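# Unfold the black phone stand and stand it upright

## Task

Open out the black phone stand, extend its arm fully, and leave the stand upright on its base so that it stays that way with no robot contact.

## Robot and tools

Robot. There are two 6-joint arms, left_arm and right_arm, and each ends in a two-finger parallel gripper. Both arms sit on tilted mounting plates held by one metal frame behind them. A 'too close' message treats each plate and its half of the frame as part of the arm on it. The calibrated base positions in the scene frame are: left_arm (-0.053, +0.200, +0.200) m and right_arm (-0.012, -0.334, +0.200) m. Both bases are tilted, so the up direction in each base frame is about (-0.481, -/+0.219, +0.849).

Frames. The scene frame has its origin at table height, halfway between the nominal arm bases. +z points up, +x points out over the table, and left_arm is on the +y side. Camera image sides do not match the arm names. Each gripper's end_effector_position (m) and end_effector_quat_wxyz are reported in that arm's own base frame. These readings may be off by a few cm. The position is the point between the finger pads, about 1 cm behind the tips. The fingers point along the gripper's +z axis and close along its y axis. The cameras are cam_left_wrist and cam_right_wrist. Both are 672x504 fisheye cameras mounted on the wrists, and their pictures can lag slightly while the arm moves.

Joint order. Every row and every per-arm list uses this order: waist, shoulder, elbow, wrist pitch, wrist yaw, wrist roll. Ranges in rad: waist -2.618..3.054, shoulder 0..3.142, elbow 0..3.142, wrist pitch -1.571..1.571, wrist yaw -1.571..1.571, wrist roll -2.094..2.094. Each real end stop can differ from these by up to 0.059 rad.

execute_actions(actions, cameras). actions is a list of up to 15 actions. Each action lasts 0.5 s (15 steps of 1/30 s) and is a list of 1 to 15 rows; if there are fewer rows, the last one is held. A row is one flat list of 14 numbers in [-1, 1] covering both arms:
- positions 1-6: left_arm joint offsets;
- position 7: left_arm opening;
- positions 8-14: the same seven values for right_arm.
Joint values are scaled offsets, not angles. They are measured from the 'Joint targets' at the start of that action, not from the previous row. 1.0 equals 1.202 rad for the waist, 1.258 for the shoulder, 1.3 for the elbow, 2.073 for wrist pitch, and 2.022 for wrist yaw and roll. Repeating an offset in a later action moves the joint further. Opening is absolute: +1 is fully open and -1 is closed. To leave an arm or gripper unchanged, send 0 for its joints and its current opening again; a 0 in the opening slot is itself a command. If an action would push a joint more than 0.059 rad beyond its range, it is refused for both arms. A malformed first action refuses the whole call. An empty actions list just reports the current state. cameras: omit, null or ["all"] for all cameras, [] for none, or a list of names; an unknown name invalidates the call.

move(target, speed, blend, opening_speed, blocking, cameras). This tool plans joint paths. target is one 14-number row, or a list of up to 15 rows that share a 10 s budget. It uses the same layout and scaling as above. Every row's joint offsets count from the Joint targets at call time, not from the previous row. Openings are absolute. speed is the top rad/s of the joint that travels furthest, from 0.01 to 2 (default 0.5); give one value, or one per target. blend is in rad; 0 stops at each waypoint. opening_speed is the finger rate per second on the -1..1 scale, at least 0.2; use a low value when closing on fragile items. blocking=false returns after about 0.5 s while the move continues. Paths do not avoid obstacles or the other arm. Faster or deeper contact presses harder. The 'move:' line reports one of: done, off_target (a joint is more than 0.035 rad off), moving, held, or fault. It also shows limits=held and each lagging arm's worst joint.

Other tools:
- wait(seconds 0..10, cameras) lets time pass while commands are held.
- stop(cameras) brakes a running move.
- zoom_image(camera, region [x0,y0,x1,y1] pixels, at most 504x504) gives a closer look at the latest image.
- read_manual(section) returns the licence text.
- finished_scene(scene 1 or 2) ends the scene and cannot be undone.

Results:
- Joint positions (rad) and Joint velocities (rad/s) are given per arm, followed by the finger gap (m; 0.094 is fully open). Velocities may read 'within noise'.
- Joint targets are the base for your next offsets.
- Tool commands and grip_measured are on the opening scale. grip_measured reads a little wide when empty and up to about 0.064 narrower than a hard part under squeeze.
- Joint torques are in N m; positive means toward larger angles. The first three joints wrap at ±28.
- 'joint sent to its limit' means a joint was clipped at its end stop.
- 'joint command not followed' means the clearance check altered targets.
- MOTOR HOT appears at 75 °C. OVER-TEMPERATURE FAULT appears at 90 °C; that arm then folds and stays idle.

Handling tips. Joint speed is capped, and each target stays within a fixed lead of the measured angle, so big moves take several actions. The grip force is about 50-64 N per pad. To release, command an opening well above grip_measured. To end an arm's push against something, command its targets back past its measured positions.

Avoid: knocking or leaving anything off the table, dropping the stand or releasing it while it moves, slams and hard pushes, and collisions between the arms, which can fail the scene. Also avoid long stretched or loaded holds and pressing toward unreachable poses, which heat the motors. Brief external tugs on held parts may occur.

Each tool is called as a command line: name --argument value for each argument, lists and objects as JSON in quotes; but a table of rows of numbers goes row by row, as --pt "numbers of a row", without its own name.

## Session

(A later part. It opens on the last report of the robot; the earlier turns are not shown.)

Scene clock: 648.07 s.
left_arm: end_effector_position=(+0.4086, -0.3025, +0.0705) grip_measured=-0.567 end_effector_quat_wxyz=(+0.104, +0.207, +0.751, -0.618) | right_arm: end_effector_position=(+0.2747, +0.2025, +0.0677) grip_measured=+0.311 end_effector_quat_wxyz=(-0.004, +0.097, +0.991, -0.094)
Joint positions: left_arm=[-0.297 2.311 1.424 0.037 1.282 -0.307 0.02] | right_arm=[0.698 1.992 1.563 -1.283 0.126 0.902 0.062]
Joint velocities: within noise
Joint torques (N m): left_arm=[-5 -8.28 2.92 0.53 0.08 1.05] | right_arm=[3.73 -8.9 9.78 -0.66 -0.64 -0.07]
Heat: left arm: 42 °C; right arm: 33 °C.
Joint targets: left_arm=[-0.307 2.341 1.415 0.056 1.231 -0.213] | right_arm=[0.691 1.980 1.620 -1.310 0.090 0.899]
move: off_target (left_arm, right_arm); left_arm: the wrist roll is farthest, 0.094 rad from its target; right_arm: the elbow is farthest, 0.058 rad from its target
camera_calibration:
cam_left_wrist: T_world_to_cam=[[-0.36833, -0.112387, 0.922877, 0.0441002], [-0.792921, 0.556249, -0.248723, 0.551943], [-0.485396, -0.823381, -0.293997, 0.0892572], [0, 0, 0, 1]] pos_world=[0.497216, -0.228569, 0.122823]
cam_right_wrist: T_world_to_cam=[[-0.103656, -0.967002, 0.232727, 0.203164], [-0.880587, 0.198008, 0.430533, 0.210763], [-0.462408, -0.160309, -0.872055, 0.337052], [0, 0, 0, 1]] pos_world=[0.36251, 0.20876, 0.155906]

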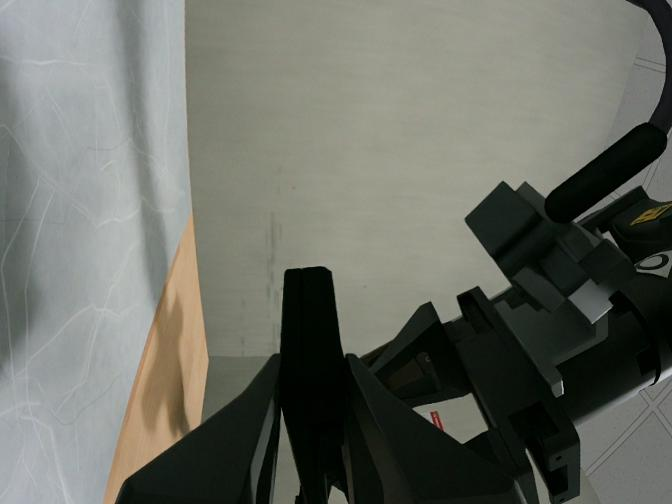

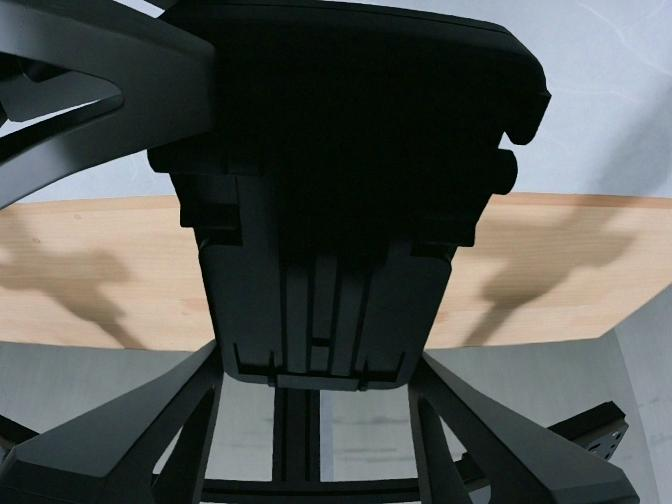

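Now it's visible in great detail.

zoom_image --camera "cam_right_wrist" --region '[150, 120, 530, 400]'

zoom_image --camera "cam_right_wrist" --region '[180, 0, 560, 260]'

zoom_image --camera "cam_left_wrist" --region '[260, 400, 380, 504]'

Scaled by 1.326 from the camera's 672x504 image, which has a finer 960x720 frame.

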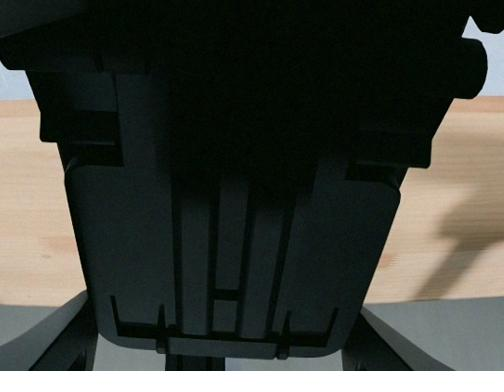

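Scaled by 1.326 from the camera's 672x504 image, which has a finer 960x720 frame.

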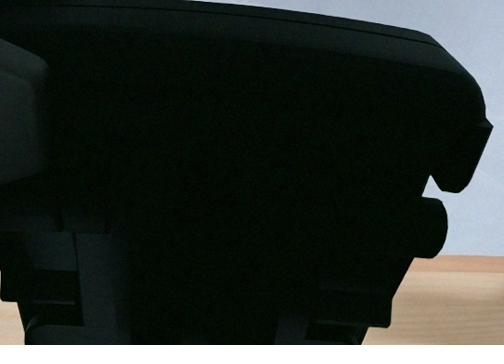

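Scaled by 4.200 from the camera's 672x504 image, which has a finer 960x720 frame.

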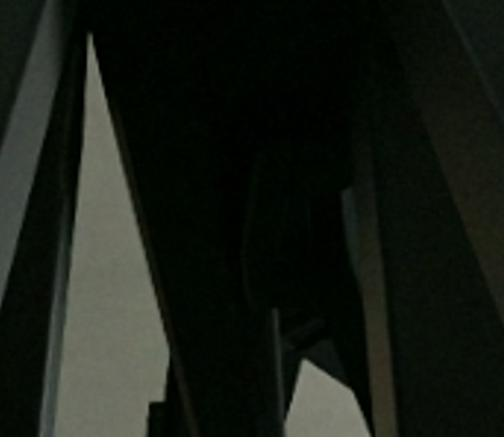

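move --target '[0,0,0,0,0,0.01,-0.75,-0.059,0.083,0.185,-0.101,-0.069,-0.024,0.22]' --speed 0.12

zoom_image --camera "cam_right_wrist" --region '[150, 0, 550, 400]'

Scene clock: 713.37 s.
left_arm: end_effector_position=(+0.4121, -0.3035, +0.0738) grip_measured=-0.567 end_effector_quat_wxyz=(+0.111, +0.212, +0.749, -0.617) | right_arm: end_effector_position=(+0.2759, +0.2069, +0.0888) grip_measured=+0.311 end_effector_quat_wxyz=(-0.093, +0.110, +0.986, -0.079)
Joint positions: left_arm=[-0.297 2.311 1.435 0.045 1.278 -0.307 0.02] | right_arm=[0.635 2.101 1.794 -1.509 -0.01 0.857 0.062]
Joint velocities: within noise
Joint torques (N m): left_arm=[-5.03 -8.36 2.15 0.48 0.08 1.29] | right_arm=[3.38 -10.06 10.58 -0.71 -0.74 -0.07]
Heat: left arm: 42 °C; right arm: 38 °C.
Joint targets: left_arm=[-0.307 2.341 1.415 0.056 1.231 -0.192] | right_arm=[0.620 2.085 1.861 -1.519 -0.050 0.851]
move: off_target (left_arm, right_arm); left_arm: the wrist roll is farthest, 0.114 rad from its target; right_arm: the elbow is farthest, 0.066 rad from its target
camera_calibration:
cam_left_wrist: T_world_to_cam=[[-0.384905, -0.110218, 0.916351, 0.0502504], [-0.789364, 0.553809, -0.264953, 0.555051], [-0.478281, -0.825316, -0.300166, 0.0881124], [0, 0, 0, 1]] pos_world=[0.499621, -0.229133, 0.127464]
cam_right_wrist: T_world_to_cam=[[-0.110124, -0.972468, 0.205376, 0.207964], [-0.784489, 0.211921, 0.58281, 0.158967], [-0.610287, -0.0969343, -0.786227, 0.376712], [0, 0, 0, 1]] pos_world=[0.377512, 0.205066, 0.160824]

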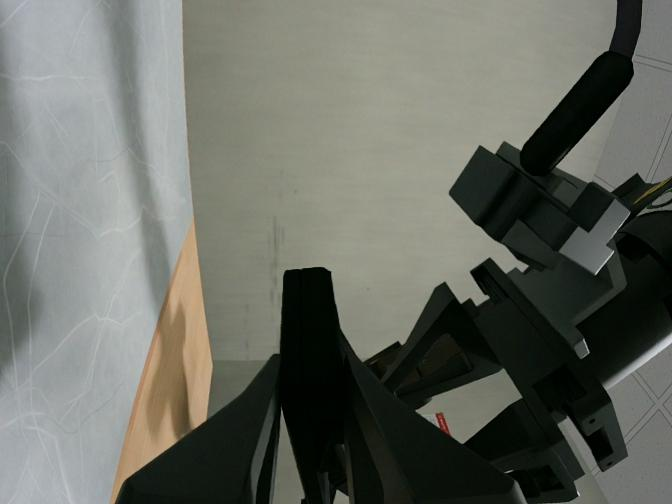

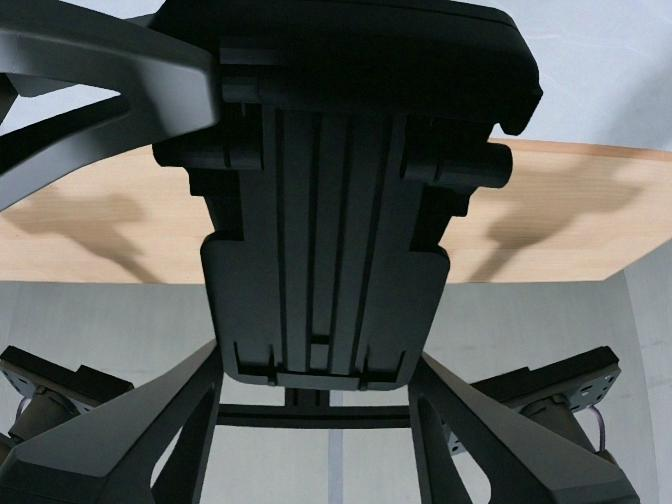

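Scaled by 1.260 from the camera's 672x504 image, which has a finer 960x720 frame.

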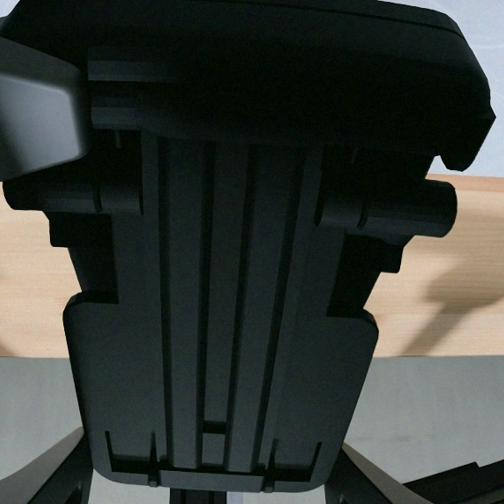

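move --target '[0,0,0,0,0,0,-0.75,0,0,0,0,0,0,0.9]' --opening_speed 0.5 --cameras '[]'

move --target '[0,0,0,0,0,0,-0.75,0,-0.465,-0.085,0,0.01,0,0.9]' --speed 0.4

Scene clock: 801.03 s.
left_arm: end_effector_position=(+0.4153, -0.3009, +0.0585) grip_measured=-0.569 end_effector_quat_wxyz=(+0.146, +0.236, +0.758, -0.591) | right_arm: end_effector_position=(+0.2862, +0.2139, +0.0993) grip_measured=+0.898 end_effector_quat_wxyz=(-0.082, +0.118, +0.988, -0.054)
Joint positions: left_arm=[-0.297 2.317 1.416 0.049 1.219 -0.207 0.02] | right_arm=[0.623 2.101 1.846 -1.512 -0.032 0.857 0.089]
Joint velocities: within noise
Joint torques (N m): left_arm=[-5.03 -8.66 3.51 0.43 0.73 0.11] | right_arm=[4.21 -10.19 6 -0.61 -0.49 -0.07]
Heat: left arm: 42 °C; right arm: 37 °C.
Joint targets: left_arm=[-0.307 2.341 1.415 0.056 1.231 -0.192] | right_arm=[0.620 2.085 1.861 -1.519 -0.050 0.851]
move: done
No camera images: "cameras" was empty.

Scene clock: 803.03 s.
left_arm: end_effector_position=(+0.4153, -0.3009, +0.0585) grip_measured=-0.569 end_effector_quat_wxyz=(+0.146, +0.236, +0.758, -0.591) | right_arm: end_effector_position=(+0.2399, +0.1812, +0.2630) grip_measured=+0.898 end_effector_quat_wxyz=(+0.099, +0.114, +0.982, +0.112)
Joint positions: left_arm=[-0.297 2.317 1.416 0.049 1.219 -0.207 0.02] | right_arm=[0.625 1.513 1.761 -1.519 -0.032 0.86 0.089]
Joint velocities: within noise
Joint torques (N m): left_arm=[-5.01 -8.66 3.49 0.43 0.73 0.11] | right_arm=[1.98 -6.98 4.83 0.13 -0.25 -0.07]
Heat: left arm: 42 °C; right arm: 36 °C.
Joint targets: left_arm=[-0.307 2.341 1.415 0.056 1.231 -0.192] | right_arm=[0.620 1.500 1.750 -1.519 -0.030 0.851]
move: done
camera_calibration:
cam_left_wrist: T_world_to_cam=[[-0.463839, -0.15375, 0.872476, 0.0879871], [-0.772175, 0.552927, -0.313077, 0.547525], [-0.43428, -0.818921, -0.375191, 0.0752097], [0, 0, 0, 1]] pos_world=[0.496259, -0.227623, 0.122869]
cam_right_wrist: T_world_to_cam=[[-0.127853, -0.974666, -0.18352, 0.250133], [-0.964659, 0.0792216, 0.251309, 0.189171], [-0.230403, 0.209165, -0.95035, 0.385836], [0, 0, 0, 1]] pos_world=[0.303364, 0.148106, 0.365043]

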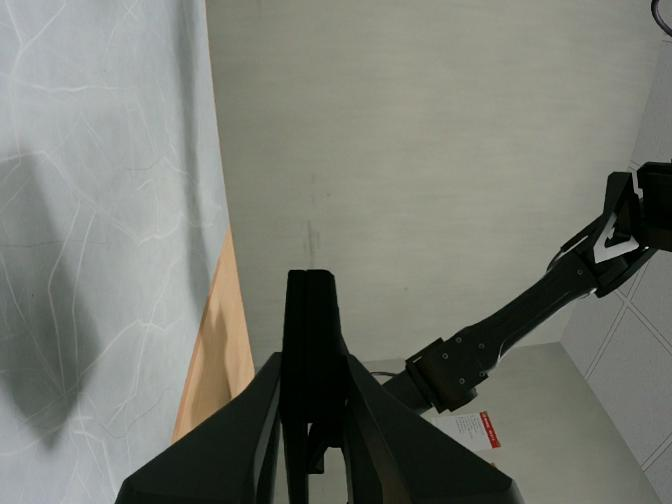

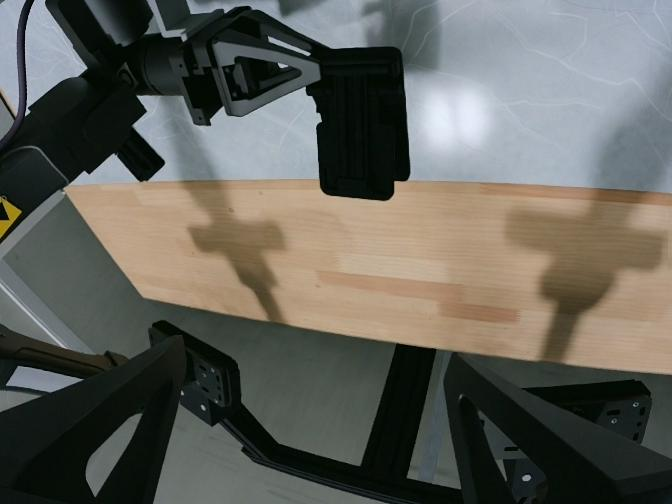

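move --target '[0.114,-0.009,0.188,-0.283,0.024,0.137,-0.75,0,0,0,0,0,0,0.9]' --speed 0.3

zoom_image --camera "cam_right_wrist" --region '[150, 0, 500, 250]'

Scene clock: 812.27 s.
left_arm: end_effector_position=(+0.4424, -0.2416, +0.0837) grip_measured=-0.569 end_effector_quat_wxyz=(+0.127, +0.200, +0.787, -0.570) | right_arm: end_effector_position=(+0.2399, +0.1812, +0.2630) grip_measured=+0.898 end_effector_quat_wxyz=(+0.099, +0.114, +0.982, +0.112)
Joint positions: left_arm=[-0.163 2.317 1.64 -0.518 1.222 0.071 0.02] | right_arm=[0.625 1.513 1.761 -1.519 -0.032 0.86 0.089]
Joint velocities: within noise
Joint torques (N m): left_arm=[-4.11 -10.15 5.94 -0.15 1.27 0.11] | right_arm=[1.98 -6.99 4.82 0.14 -0.26 -0.06]
Heat: left arm: 42 °C; right arm: 35 °C.
Joint targets: left_arm=[-0.170 2.329 1.660 -0.530 1.280 0.085] | right_arm=[0.620 1.500 1.750 -1.519 -0.030 0.851]
move: off_target (left_arm); left_arm: the wrist yaw is farthest, 0.058 rad from its target
camera_calibration:
cam_left_wrist: T_world_to_cam=[[-0.392587, -0.232309, 0.889892, 0.0357545], [-0.81826, 0.529987, -0.222631, 0.550849], [-0.419912, -0.815565, -0.398155, 0.141339], [0, 0, 0, 1]] pos_world=[0.524124, -0.168366, 0.147093]
cam_right_wrist: T_world_to_cam=[[-0.127853, -0.974666, -0.18352, 0.250133], [-0.964659, 0.0792216, 0.251309, 0.189171], [-0.230403, 0.209165, -0.95035, 0.385836], [0, 0, 0, 1]] pos_world=[0.303364, 0.148106, 0.365043]

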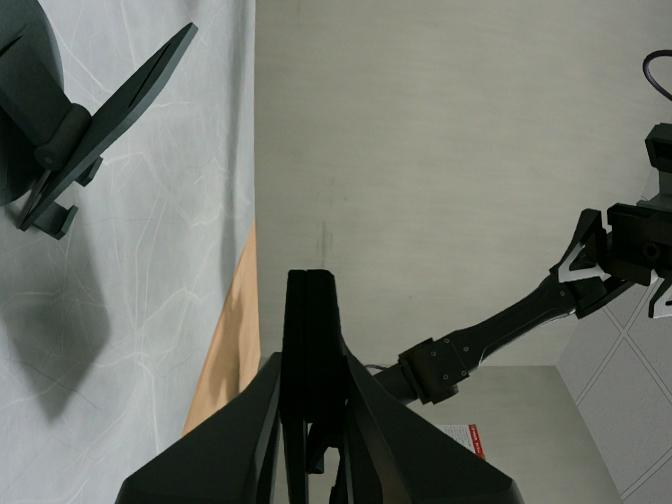

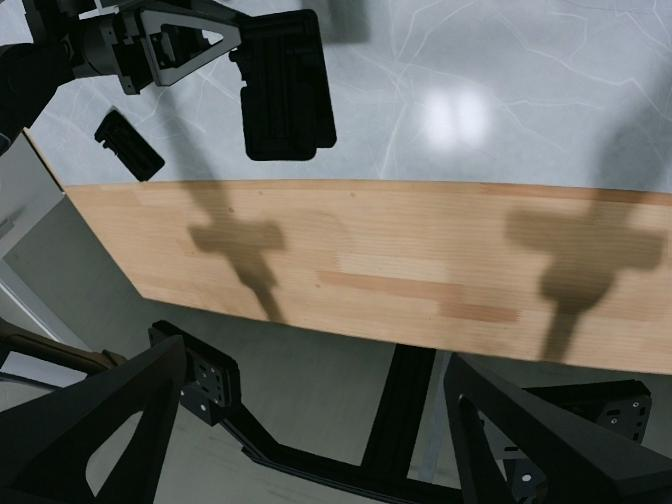

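Scaled by 1.440 from the camera's 672x504 image, which has a finer 960x720 frame.

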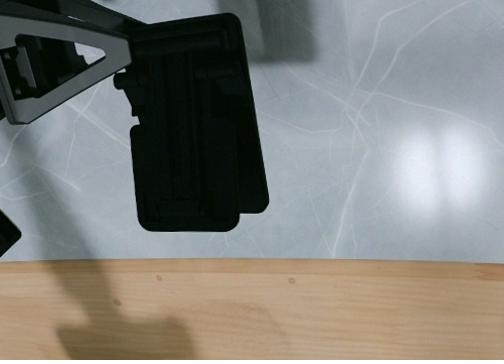

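zoom_image --camera "cam_right_wrist" --region '[80, 90, 180, 190]'

Scaled by 5.040 from the camera's 672x504 image, which has a finer 960x720 frame.

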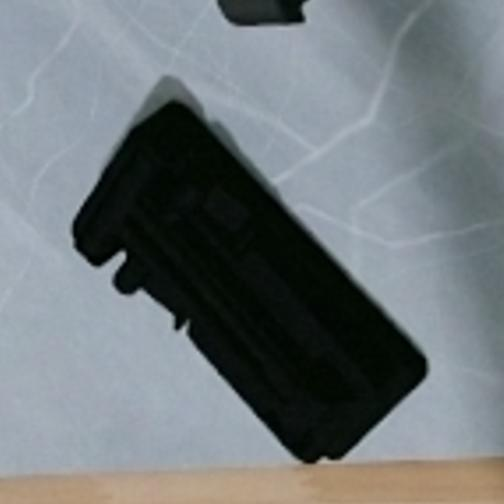

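move --target '[0,0,0,0,0,0,-0.75,-0.682,0,-0.654,0.8775,-0.663,0.202,0.2]' --speed 0.9 --cameras '["cam_right_wrist"]'

Scene clock: 872.47 s.
left_arm: end_effector_position=(+0.4422, -0.2416, +0.0836) grip_measured=-0.569 end_effector_quat_wxyz=(+0.126, +0.200, +0.787, -0.570) | right_arm: end_effector_position=(+0.3728, +0.1030, +0.2566) grip_measured=+0.202 end_effector_quat_wxyz=(+0.136, +0.155, +0.716, +0.667)
Joint positions: left_arm=[-0.163 2.317 1.64 -0.52 1.222 0.071 0.02] | right_arm=[-0.199 1.513 0.909 0.274 -1.343 1.26 0.056]
Joint velocities: within noise
Joint torques (N m): left_arm=[-4.11 -10.15 5.94 -0.14 1.26 0.11] | right_arm=[0.69 -8.65 4.37 1.11 -0.79 0.01]
Heat: left arm: 43 °C; right arm: 34 °C.
Joint targets: left_arm=[-0.170 2.329 1.660 -0.530 1.280 0.085] | right_arm=[-0.200 1.500 0.900 0.300 -1.370 1.259]
move: off_target (left_arm); left_arm: the wrist yaw is farthest, 0.058 rad from its target
camera_calibration:
cam_right_wrist: T_world_to_cam=[[0.0206937, -0.13845, -0.990153, 0.255227], [-0.999086, -0.039907, -0.0153003, 0.418646], [-0.0373957, 0.989565, -0.139149, 0.0662871], [0, 0, 0, 1]] pos_world=[0.415461, -0.0135524, 0.268343]
Images, in order (width x height): cam_right_wrist 672x504.

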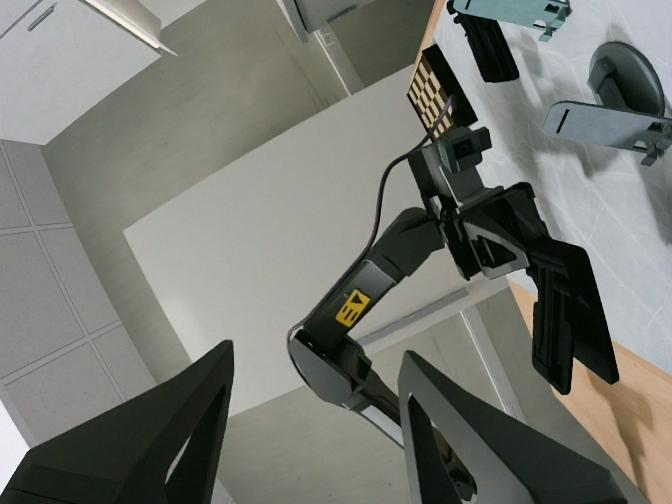

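zoom_image --camera "cam_right_wrist" --region '[420, 180, 640, 400]'

zoom_image --camera "cam_right_wrist" --region '[430, 0, 672, 170]'

Scaled by 2.291 from the camera's 672x504 image, which has a finer 960x720 frame.

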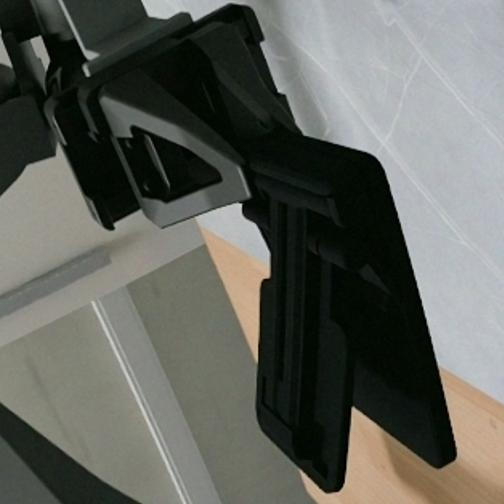

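Scaled by 2.083 from the camera's 672x504 image, which has a finer 960x720 frame.

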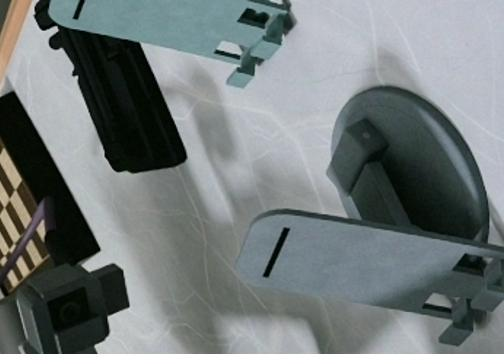

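move --target '[0,0,0,0,0,0,-0.75,0.164,0.319,-0.309,0.312,0.002,0,0.2]' --speed 0.5 --cameras '["cam_right_wrist"]'

zoom_image --camera "cam_right_wrist" --region '[200, 100, 600, 500]'

Scene clock: 887.93 s.
left_arm: end_effector_position=(+0.4422, -0.2416, +0.0836) grip_measured=-0.569 end_effector_quat_wxyz=(+0.126, +0.200, +0.787, -0.570) | right_arm: end_effector_position=(+0.3066, +0.1692, +0.0902) grip_measured=+0.202 end_effector_quat_wxyz=(+0.025, +0.136, +0.729, +0.670)
Joint positions: left_arm=[-0.163 2.317 1.64 -0.52 1.222 0.071 0.02] | right_arm=[-0.018 1.884 0.497 0.921 -1.345 1.262 0.056]
Joint velocities: within noise
Joint torques (N m): left_arm=[-4.1 -10.15 5.94 -0.14 1.27 0.11] | right_arm=[2.63 -5.04 0.58 1.01 -0.77 0]
Heat: left arm: 43 °C; right arm: 34 °C.
Joint targets: left_arm=[-0.170 2.329 1.660 -0.530 1.280 0.085] | right_arm=[-0.003 1.901 0.498 0.947 -1.366 1.259]
move: off_target (left_arm); left_arm: the wrist yaw is farthest, 0.058 rad from its target
camera_calibration:
cam_right_wrist: T_world_to_cam=[[-0.0912026, -0.129119, -0.987426, 0.133426], [-0.968183, -0.220536, 0.118263, 0.36163], [-0.233033, 0.966795, -0.104897, 0.0358392], [0, 0, 0, 1]] pos_world=[0.370644, 0.0623312, 0.0927405]
Images, in order (width x height): cam_right_wrist 672x504.

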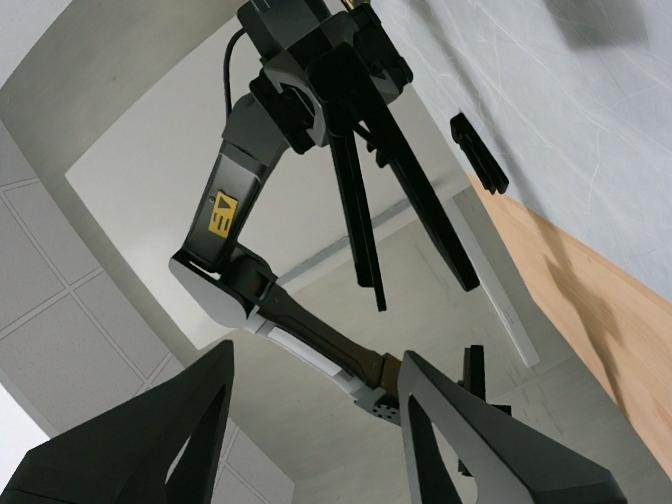

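Scaled by 1.260 from the camera's 672x504 image, which has a finer 960x720 frame.

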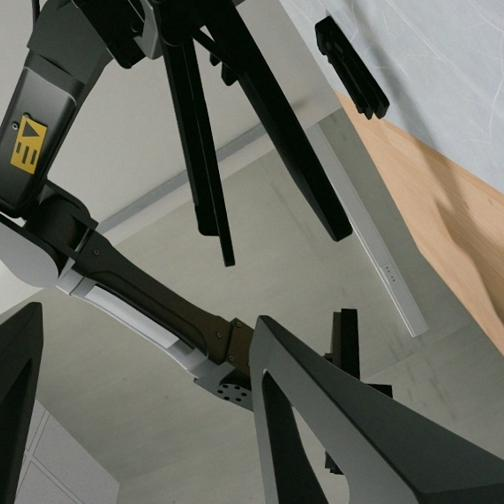

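zoom_image --camera "cam_right_wrist" --region '[300, 40, 500, 320]'

zoom_image --camera "cam_right_wrist" --region '[310, 50, 430, 190]'

Scaled by 1.800 from the camera's 672x504 image, which has a finer 960x720 frame.

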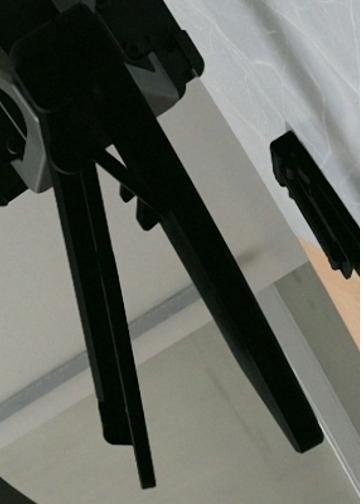

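Scaled by 3.600 from the camera's 672x504 image, which has a finer 960x720 frame.

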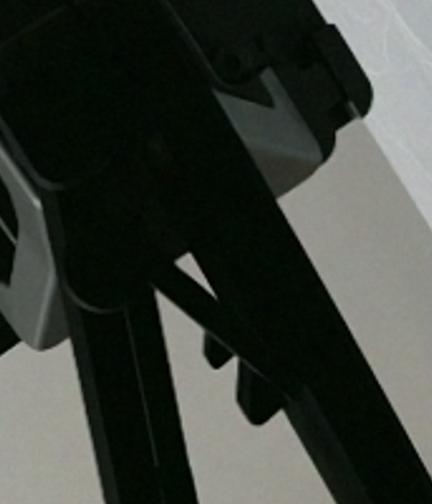

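move --target '[0,0,0,0,0,0,-0.75,0.017,0.156,0.028,0.087,-0.008,-0.131,0.2]' --speed 0.4 --cameras '["cam_right_wrist"]'

zoom_image --camera "cam_right_wrist" --region '[220, 40, 520, 400]'

Scene clock: 978.03 s.
left_arm: end_effector_position=(+0.4422, -0.2416, +0.0836) grip_measured=-0.569 end_effector_quat_wxyz=(+0.126, +0.200, +0.787, -0.570) | right_arm: end_effector_position=(+0.3125, +0.1752, +0.0596) grip_measured=+0.202 end_effector_quat_wxyz=(+0.107, +0.026, +0.738, +0.665)
Joint positions: left_arm=[-0.163 2.317 1.64 -0.52 1.222 0.071 0.02] | right_arm=[0 2.078 0.533 1.101 -1.355 1.012 0.056]
Joint velocities: within noise
Joint torques (N m): left_arm=[-4.1 -10.15 5.94 -0.15 1.26 0.11] | right_arm=[3.1 -5 0.2 1.04 -0.85 -0.14]
Heat: left arm: 43 °C; right arm: 33 °C.
Joint targets: left_arm=[-0.170 2.329 1.660 -0.530 1.280 0.085] | right_arm=[0.017 2.097 0.535 1.127 -1.382 0.994]
move: off_target (left_arm); left_arm: the wrist yaw is farthest, 0.058 rad from its target
camera_calibration:
cam_right_wrist: T_world_to_cam=[[0.179077, -0.172948, -0.968515, 0.0266573], [-0.954023, -0.271029, -0.127999, 0.391372], [-0.240358, 0.946907, -0.213531, 0.0404144], [0, 0, 0, 1]] pos_world=[0.378318, 0.0724147, 0.0845431]
Images, in order (width x height): cam_right_wrist 672x504.

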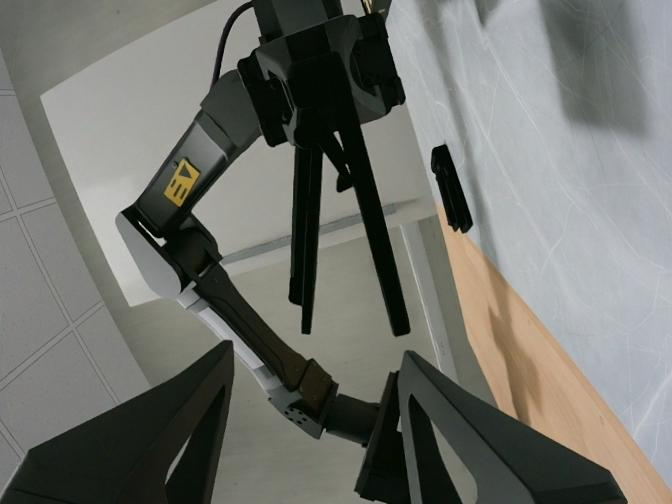

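Scaled by 1.400 from the camera's 672x504 image, which has a finer 960x720 frame.

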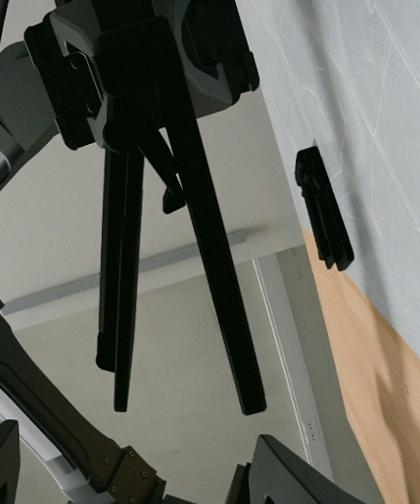

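move --pt "0 0 0 0 0 0 -0.75 0.088 0.055 0.014 0.093 0.0445 0.064 -0.5" --pt "0 0 0 0 0 0 -0.75 0.163 0.091 0.045 0.126 0.088 0.097 -0.5" --speed 0.15 --blend 0.03

zoom_image --camera "cam_right_wrist" --region '[150, 100, 500, 450]'

Scene clock: 1001.93 s.
left_arm: end_effector_position=(+0.4429, -0.2397, +0.0840) grip_measured=-0.569 end_effector_quat_wxyz=(+0.127, +0.198, +0.787, -0.571) | right_arm: end_effector_position=(+0.3158, +0.2321, +0.0552) grip_measured=-0.498 end_effector_quat_wxyz=(+0.104, +0.001, +0.736, +0.669)
Joint positions: left_arm=[-0.159 2.317 1.64 -0.521 1.225 0.072 0.02] | right_arm=[0.191 2.19 0.587 1.361 -1.214 1.191 0.024]
Joint velocities: within noise
Joint torques (N m): left_arm=[-4.52 -10.15 5.94 -0.13 1.24 0.1] | right_arm=[4.4 -5.05 0.53 1.25 -0.32 0.01]
Heat: left arm: 43 °C; right arm: 32 °C.
Joint targets: left_arm=[-0.170 2.329 1.660 -0.530 1.280 0.085] | right_arm=[0.213 2.212 0.593 1.388 -1.204 1.191]
move: off_target (left_arm); left_arm: the wrist yaw is farthest, 0.055 rad from its target
camera_calibration:
cam_left_wrist: T_world_to_cam=[[-0.390083, -0.23137, 0.891237, 0.0351185], [-0.820294, 0.527007, -0.222219, 0.550472], [-0.418273, -0.81776, -0.395368, 0.141789], [0, 0, 0, 1]] pos_world=[0.524555, -0.166028, 0.147085]
cam_right_wrist: T_world_to_cam=[[0.21447, -0.161714, -0.96325, 0.0176083], [-0.937973, -0.309154, -0.15694, 0.414781], [-0.272413, 0.937162, -0.217988, -0.000882313], [0, 0, 0, 1]] pos_world=[0.385037, 0.131906, 0.0818648]

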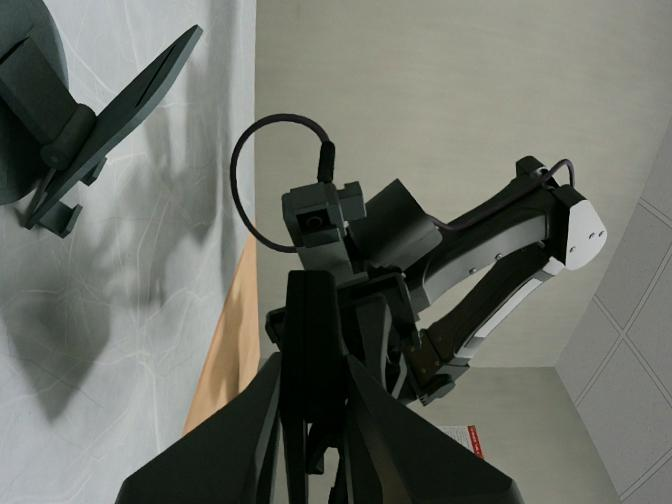

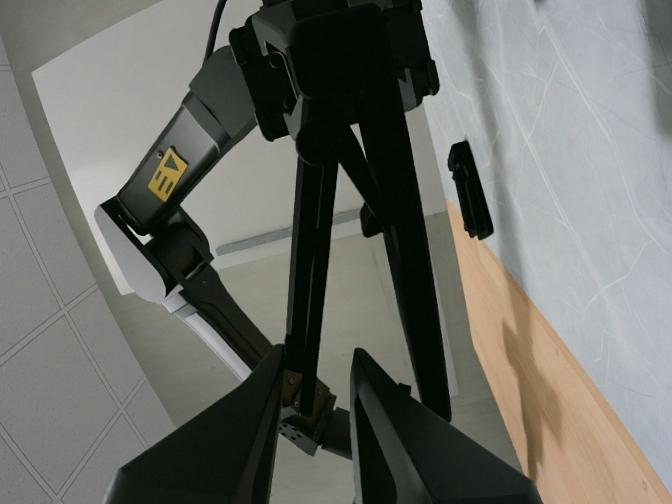

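Scaled by 1.440 from the camera's 672x504 image, which has a finer 960x720 frame.

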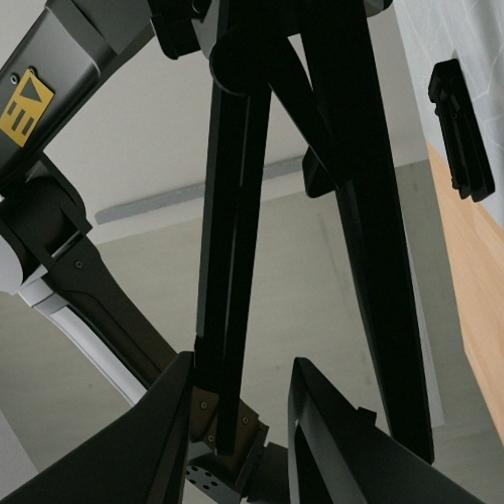

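move --target '[0,0,0,0,0,0,-0.75,0,0,0,0,0,0,-0.95]' --opening_speed 0.3

zoom_image --camera "cam_right_wrist" --region '[150, 100, 500, 450]'

Scene clock: 1015.63 s.
left_arm: end_effector_position=(+0.4434, -0.2384, +0.0842) grip_measured=-0.569 end_effector_quat_wxyz=(+0.130, +0.200, +0.786, -0.571) | right_arm: end_effector_position=(+0.3160, +0.2327, +0.0560) grip_measured=-0.914 end_effector_quat_wxyz=(+0.108, +0.001, +0.735, +0.669)
Joint positions: left_arm=[-0.156 2.317 1.64 -0.523 1.226 0.081 0.02] | right_arm=[0.194 2.19 0.584 1.374 -1.207 1.196 0.004]
Joint velocities: within noise
Joint torques (N m): left_arm=[-4.72 -10.17 5.93 -0.13 1.22 -0.01] | right_arm=[4.18 -5.05 0.51 1.14 -0.4 -0.02]
Heat: left arm: 43 °C; right arm: 32 °C.
Joint targets: left_arm=[-0.170 2.329 1.660 -0.530 1.280 0.085] | right_arm=[0.213 2.212 0.593 1.388 -1.204 1.191]
move: off_target (left_arm); left_arm: the wrist yaw is farthest, 0.054 rad from its target
camera_calibration:
cam_left_wrist: T_world_to_cam=[[-0.396397, -0.229962, 0.888812, 0.0387847], [-0.818512, 0.52701, -0.228691, 0.549936], [-0.415823, -0.818155, -0.397131, 0.142081], [0, 0, 0, 1]] pos_world=[0.524583, -0.164659, 0.147718]
cam_right_wrist: T_world_to_cam=[[0.218367, -0.162053, -0.962317, 0.0171839], [-0.938664, -0.304565, -0.161711, 0.414644], [-0.266882, 0.938605, -0.21862, -0.0033358], [0, 0, 0, 1]] pos_world=[0.384569, 0.132202, 0.0828597]

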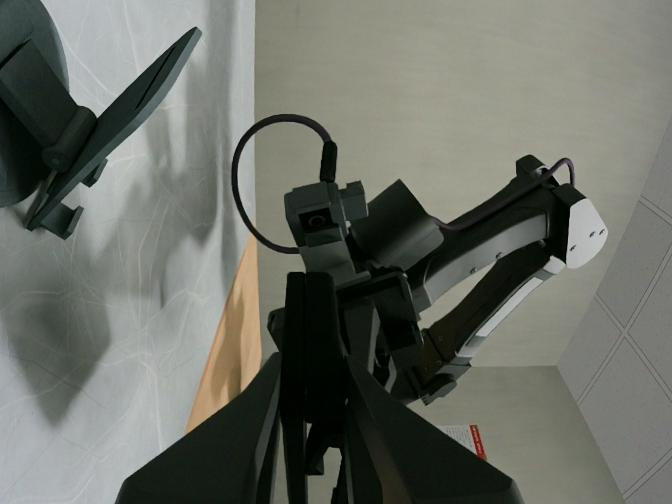

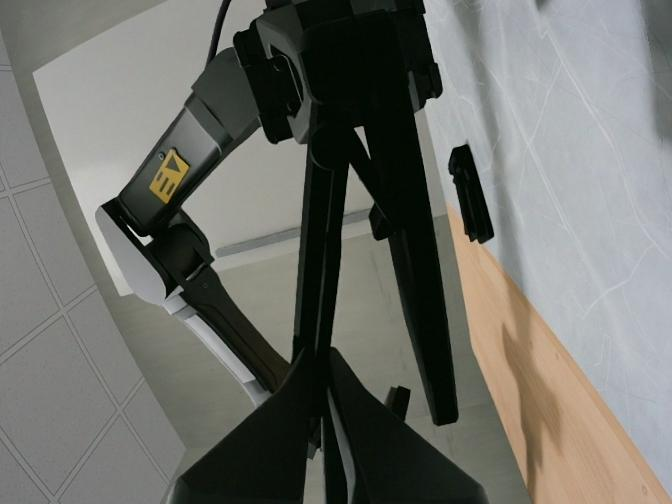

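Scaled by 1.440 from the camera's 672x504 image, which has a finer 960x720 frame.

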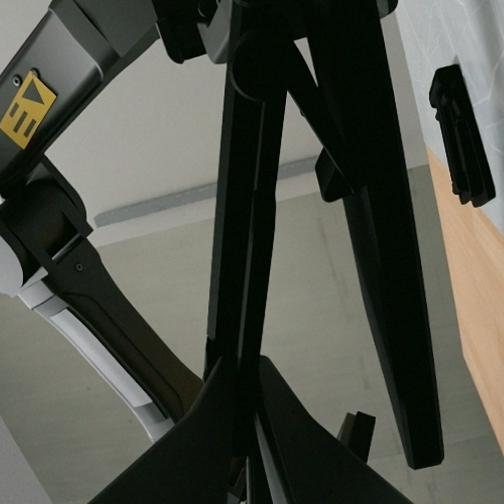

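move --target '[0,0,0,0,0,0,-0.75,-0.005,-0.153,0.0054,-0.086,0.0045,0.217,-0.97]' --speed 0.12

zoom_image --camera "cam_right_wrist" --region '[150, 0, 550, 400]'

Scene clock: 1069.33 s.
left_arm: end_effector_position=(+0.4401, -0.2389, +0.0878) grip_measured=-0.569 end_effector_quat_wxyz=(+0.092, +0.158, +0.791, -0.583) | right_arm: end_effector_position=(+0.3149, +0.2355, +0.0849) grip_measured=-0.917 end_effector_quat_wxyz=(-0.013, +0.119, +0.724, +0.679)
Joint positions: left_arm=[-0.156 2.317 1.649 -0.558 1.243 -0.009 0.02] | right_arm=[0.2 2.055 0.584 1.243 -1.219 1.538 0.004]
Joint velocities: within noise
Joint torques (N m): left_arm=[-4.83 -10.17 5 0.15 1.02 1.04] | right_arm=[3.1 -9.35 1.99 0.71 -0.15 0.91]
Heat: left arm: 44 °C; right arm: 33 °C.
Joint targets: left_arm=[-0.170 2.329 1.660 -0.530 1.280 0.085] | right_arm=[0.207 2.019 0.600 1.210 -1.195 1.629]
move: off_target (left_arm, right_arm); left_arm: the wrist roll is farthest, 0.094 rad from its target; right_arm: the wrist roll is farthest, 0.092 rad from its target
camera_calibration:
cam_left_wrist: T_world_to_cam=[[-0.287321, -0.229632, 0.929901, -0.0173562], [-0.850877, 0.506996, -0.137705, 0.549794], [-0.439835, -0.830797, -0.341059, 0.144364], [0, 0, 0, 1]] pos_world=[0.526317, -0.162791, 0.141086]
cam_right_wrist: T_world_to_cam=[[-0.110803, -0.107962, -0.987961, 0.138759], [-0.945437, -0.295007, 0.138272, 0.393633], [-0.306383, 0.949376, -0.0693836, -0.00268275], [0, 0, 0, 1]] pos_world=[0.386708, 0.133652, 0.0824742]

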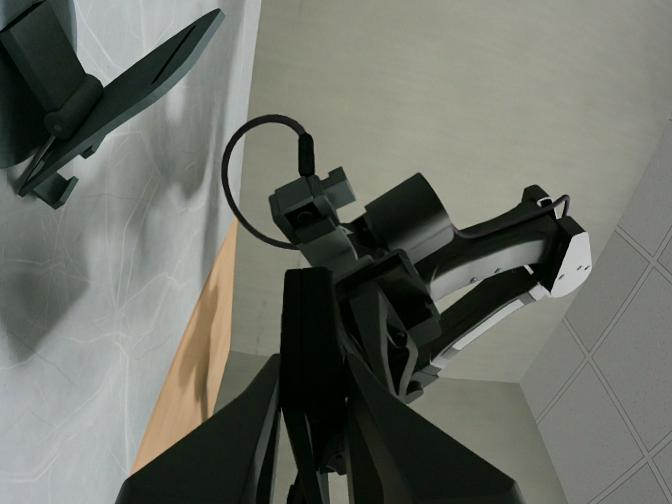

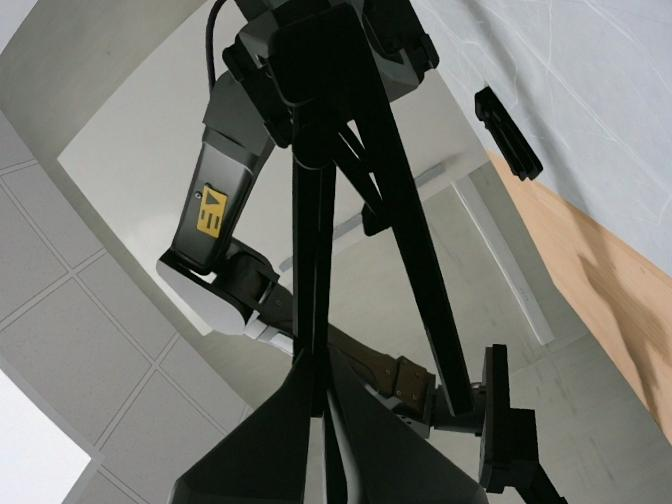

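Scaled by 1.260 from the camera's 672x504 image, which has a finer 960x720 frame.

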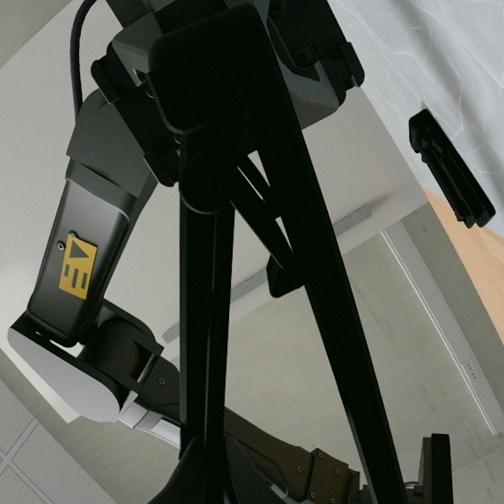

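move --target '[0,0,0,0,0,0,0.0,0,0,0,0,0,0,-0.97]' --opening_speed 0.6

Scene clock: 1133.70 s.
left_arm: end_effector_position=(+0.4421, -0.2392, +0.0885) grip_measured=-0.002 end_effector_quat_wxyz=(+0.120, +0.193, +0.783, -0.579) | right_arm: end_effector_position=(+0.3215, +0.2349, +0.0893) grip_measured=-0.917 end_effector_quat_wxyz=(-0.028, +0.157, +0.717, +0.679)
Joint positions: left_arm=[-0.156 2.317 1.649 -0.541 1.243 0.066 0.047] | right_arm=[0.2 2.041 0.589 1.242 -1.19 1.632 0.004]
Joint velocities: within noise
Joint torques (N m): left_arm=[-4.83 -10.19 5.04 0.03 1.02 0.16] | right_arm=[3.1 -8.4 1.65 0.74 -0.48 0]
Heat: left arm: 44 °C; right arm: 38 °C.
Joint targets: left_arm=[-0.170 2.329 1.660 -0.530 1.280 0.085] | right_arm=[0.207 2.019 0.600 1.210 -1.195 1.629]
move: off_target (left_arm); left_arm: the wrist yaw is farthest, 0.037 rad from its target
camera_calibration:
cam_left_wrist: T_world_to_cam=[[-0.373302, -0.217201, 0.901925, 0.0259155], [-0.823604, 0.525064, -0.214439, 0.550813], [-0.426992, -0.82288, -0.374895, 0.144448], [0, 0, 0, 1]] pos_world=[0.525004, -0.16472, 0.148895]
cam_right_wrist: T_world_to_cam=[[-0.187465, -0.0909373, -0.978053, 0.163562], [-0.942639, -0.263325, 0.205161, 0.384776], [-0.276203, 0.960412, -0.0363568, -0.015065], [0, 0, 0, 1]] pos_world=[0.389206, 0.130664, 0.080483]

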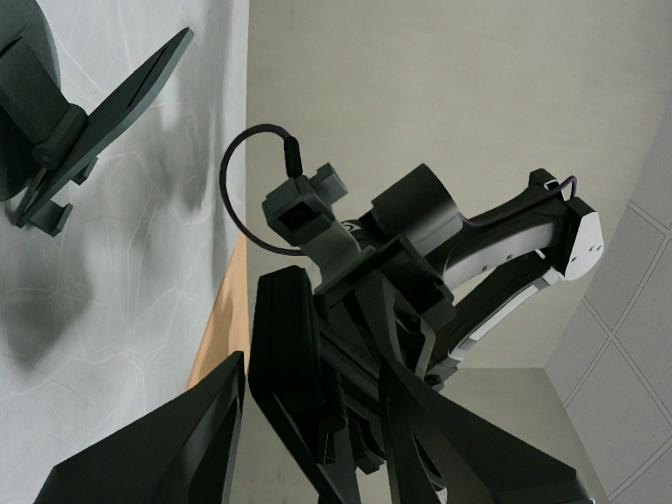

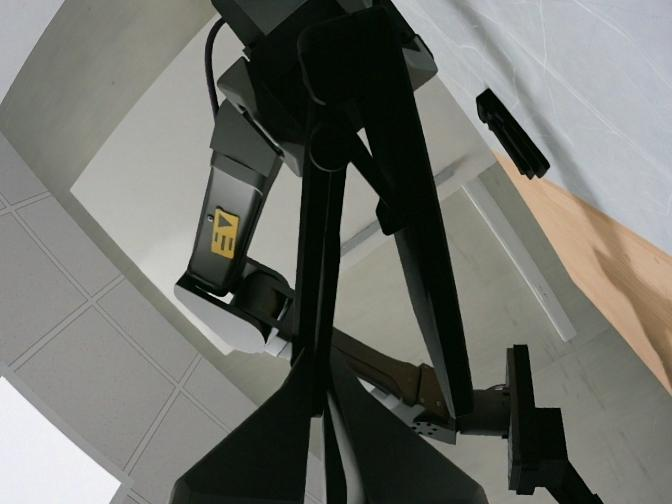

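move --target '[0.108,0.037,0.142,-0.241,0,0.19,0.0,0,0,0,0,0,0,-0.97]' --speed 0.3

zoom_image --camera "cam_left_wrist" --region '[150, 180, 450, 480]'

Scene clock: 1140.70 s.
left_arm: end_effector_position=(+0.4449, -0.1840, +0.1111) grip_measured=-0.002 end_effector_quat_wxyz=(+0.134, +0.206, +0.786, -0.567) | right_arm: end_effector_position=(+0.3217, +0.2349, +0.0890) grip_measured=-0.917 end_effector_quat_wxyz=(-0.029, +0.158, +0.717, +0.678)
Joint positions: left_arm=[-0.036 2.343 1.824 -1.015 1.245 0.449 0.047] | right_arm=[0.2 2.041 0.589 1.24 -1.188 1.633 0.004]
Joint velocities: left_arm=[within noise] | right_arm=[0.007 -0.007 0.012 0.022 0.154 0.007 0.001]
Joint torques (N m): left_arm=[-3.23 -8.99 6.11 -0.54 0.95 0.16] | right_arm=[3.1 -8.39 1.66 0.74 -0.49 0]
Heat: left arm: 44 °C; right arm: 37 °C.
Joint targets: left_arm=[-0.040 2.376 1.844 -1.030 1.280 0.469] | right_arm=[0.207 2.019 0.600 1.210 -1.195 1.629]
move: done
camera_calibration:
cam_left_wrist: T_world_to_cam=[[-0.409474, -0.233844, 0.881843, 0.0338429], [-0.814107, 0.529928, -0.237498, 0.528204], [-0.411776, -0.815164, -0.407366, 0.197792], [0, 0, 0, 1]] pos_world=[0.525318, -0.110763, 0.176177]
cam_right_wrist: T_world_to_cam=[[-0.190493, -0.0909775, -0.977464, 0.164276], [-0.942456, -0.261725, 0.208031, 0.384331], [-0.274753, 0.960845, -0.0358855, -0.0155667], [0, 0, 0, 1]] pos_world=[0.389231, 0.130492, 0.0800626]

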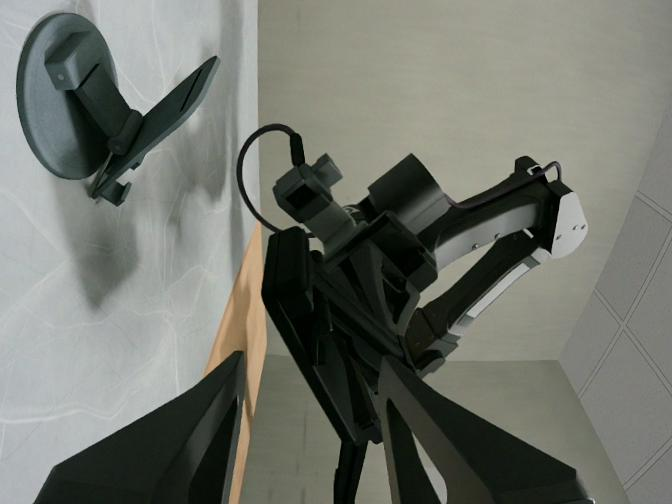

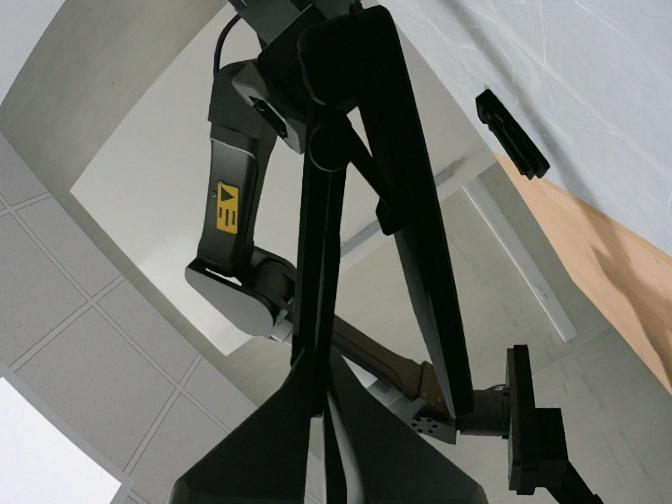

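Scaled by 1.680 from the camera's 672x504 image, which has a finer 960x720 frame.

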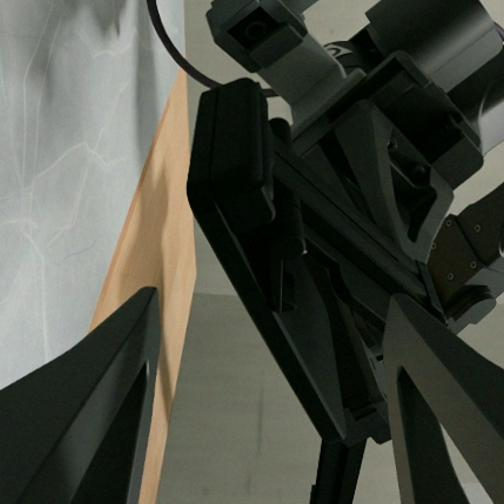

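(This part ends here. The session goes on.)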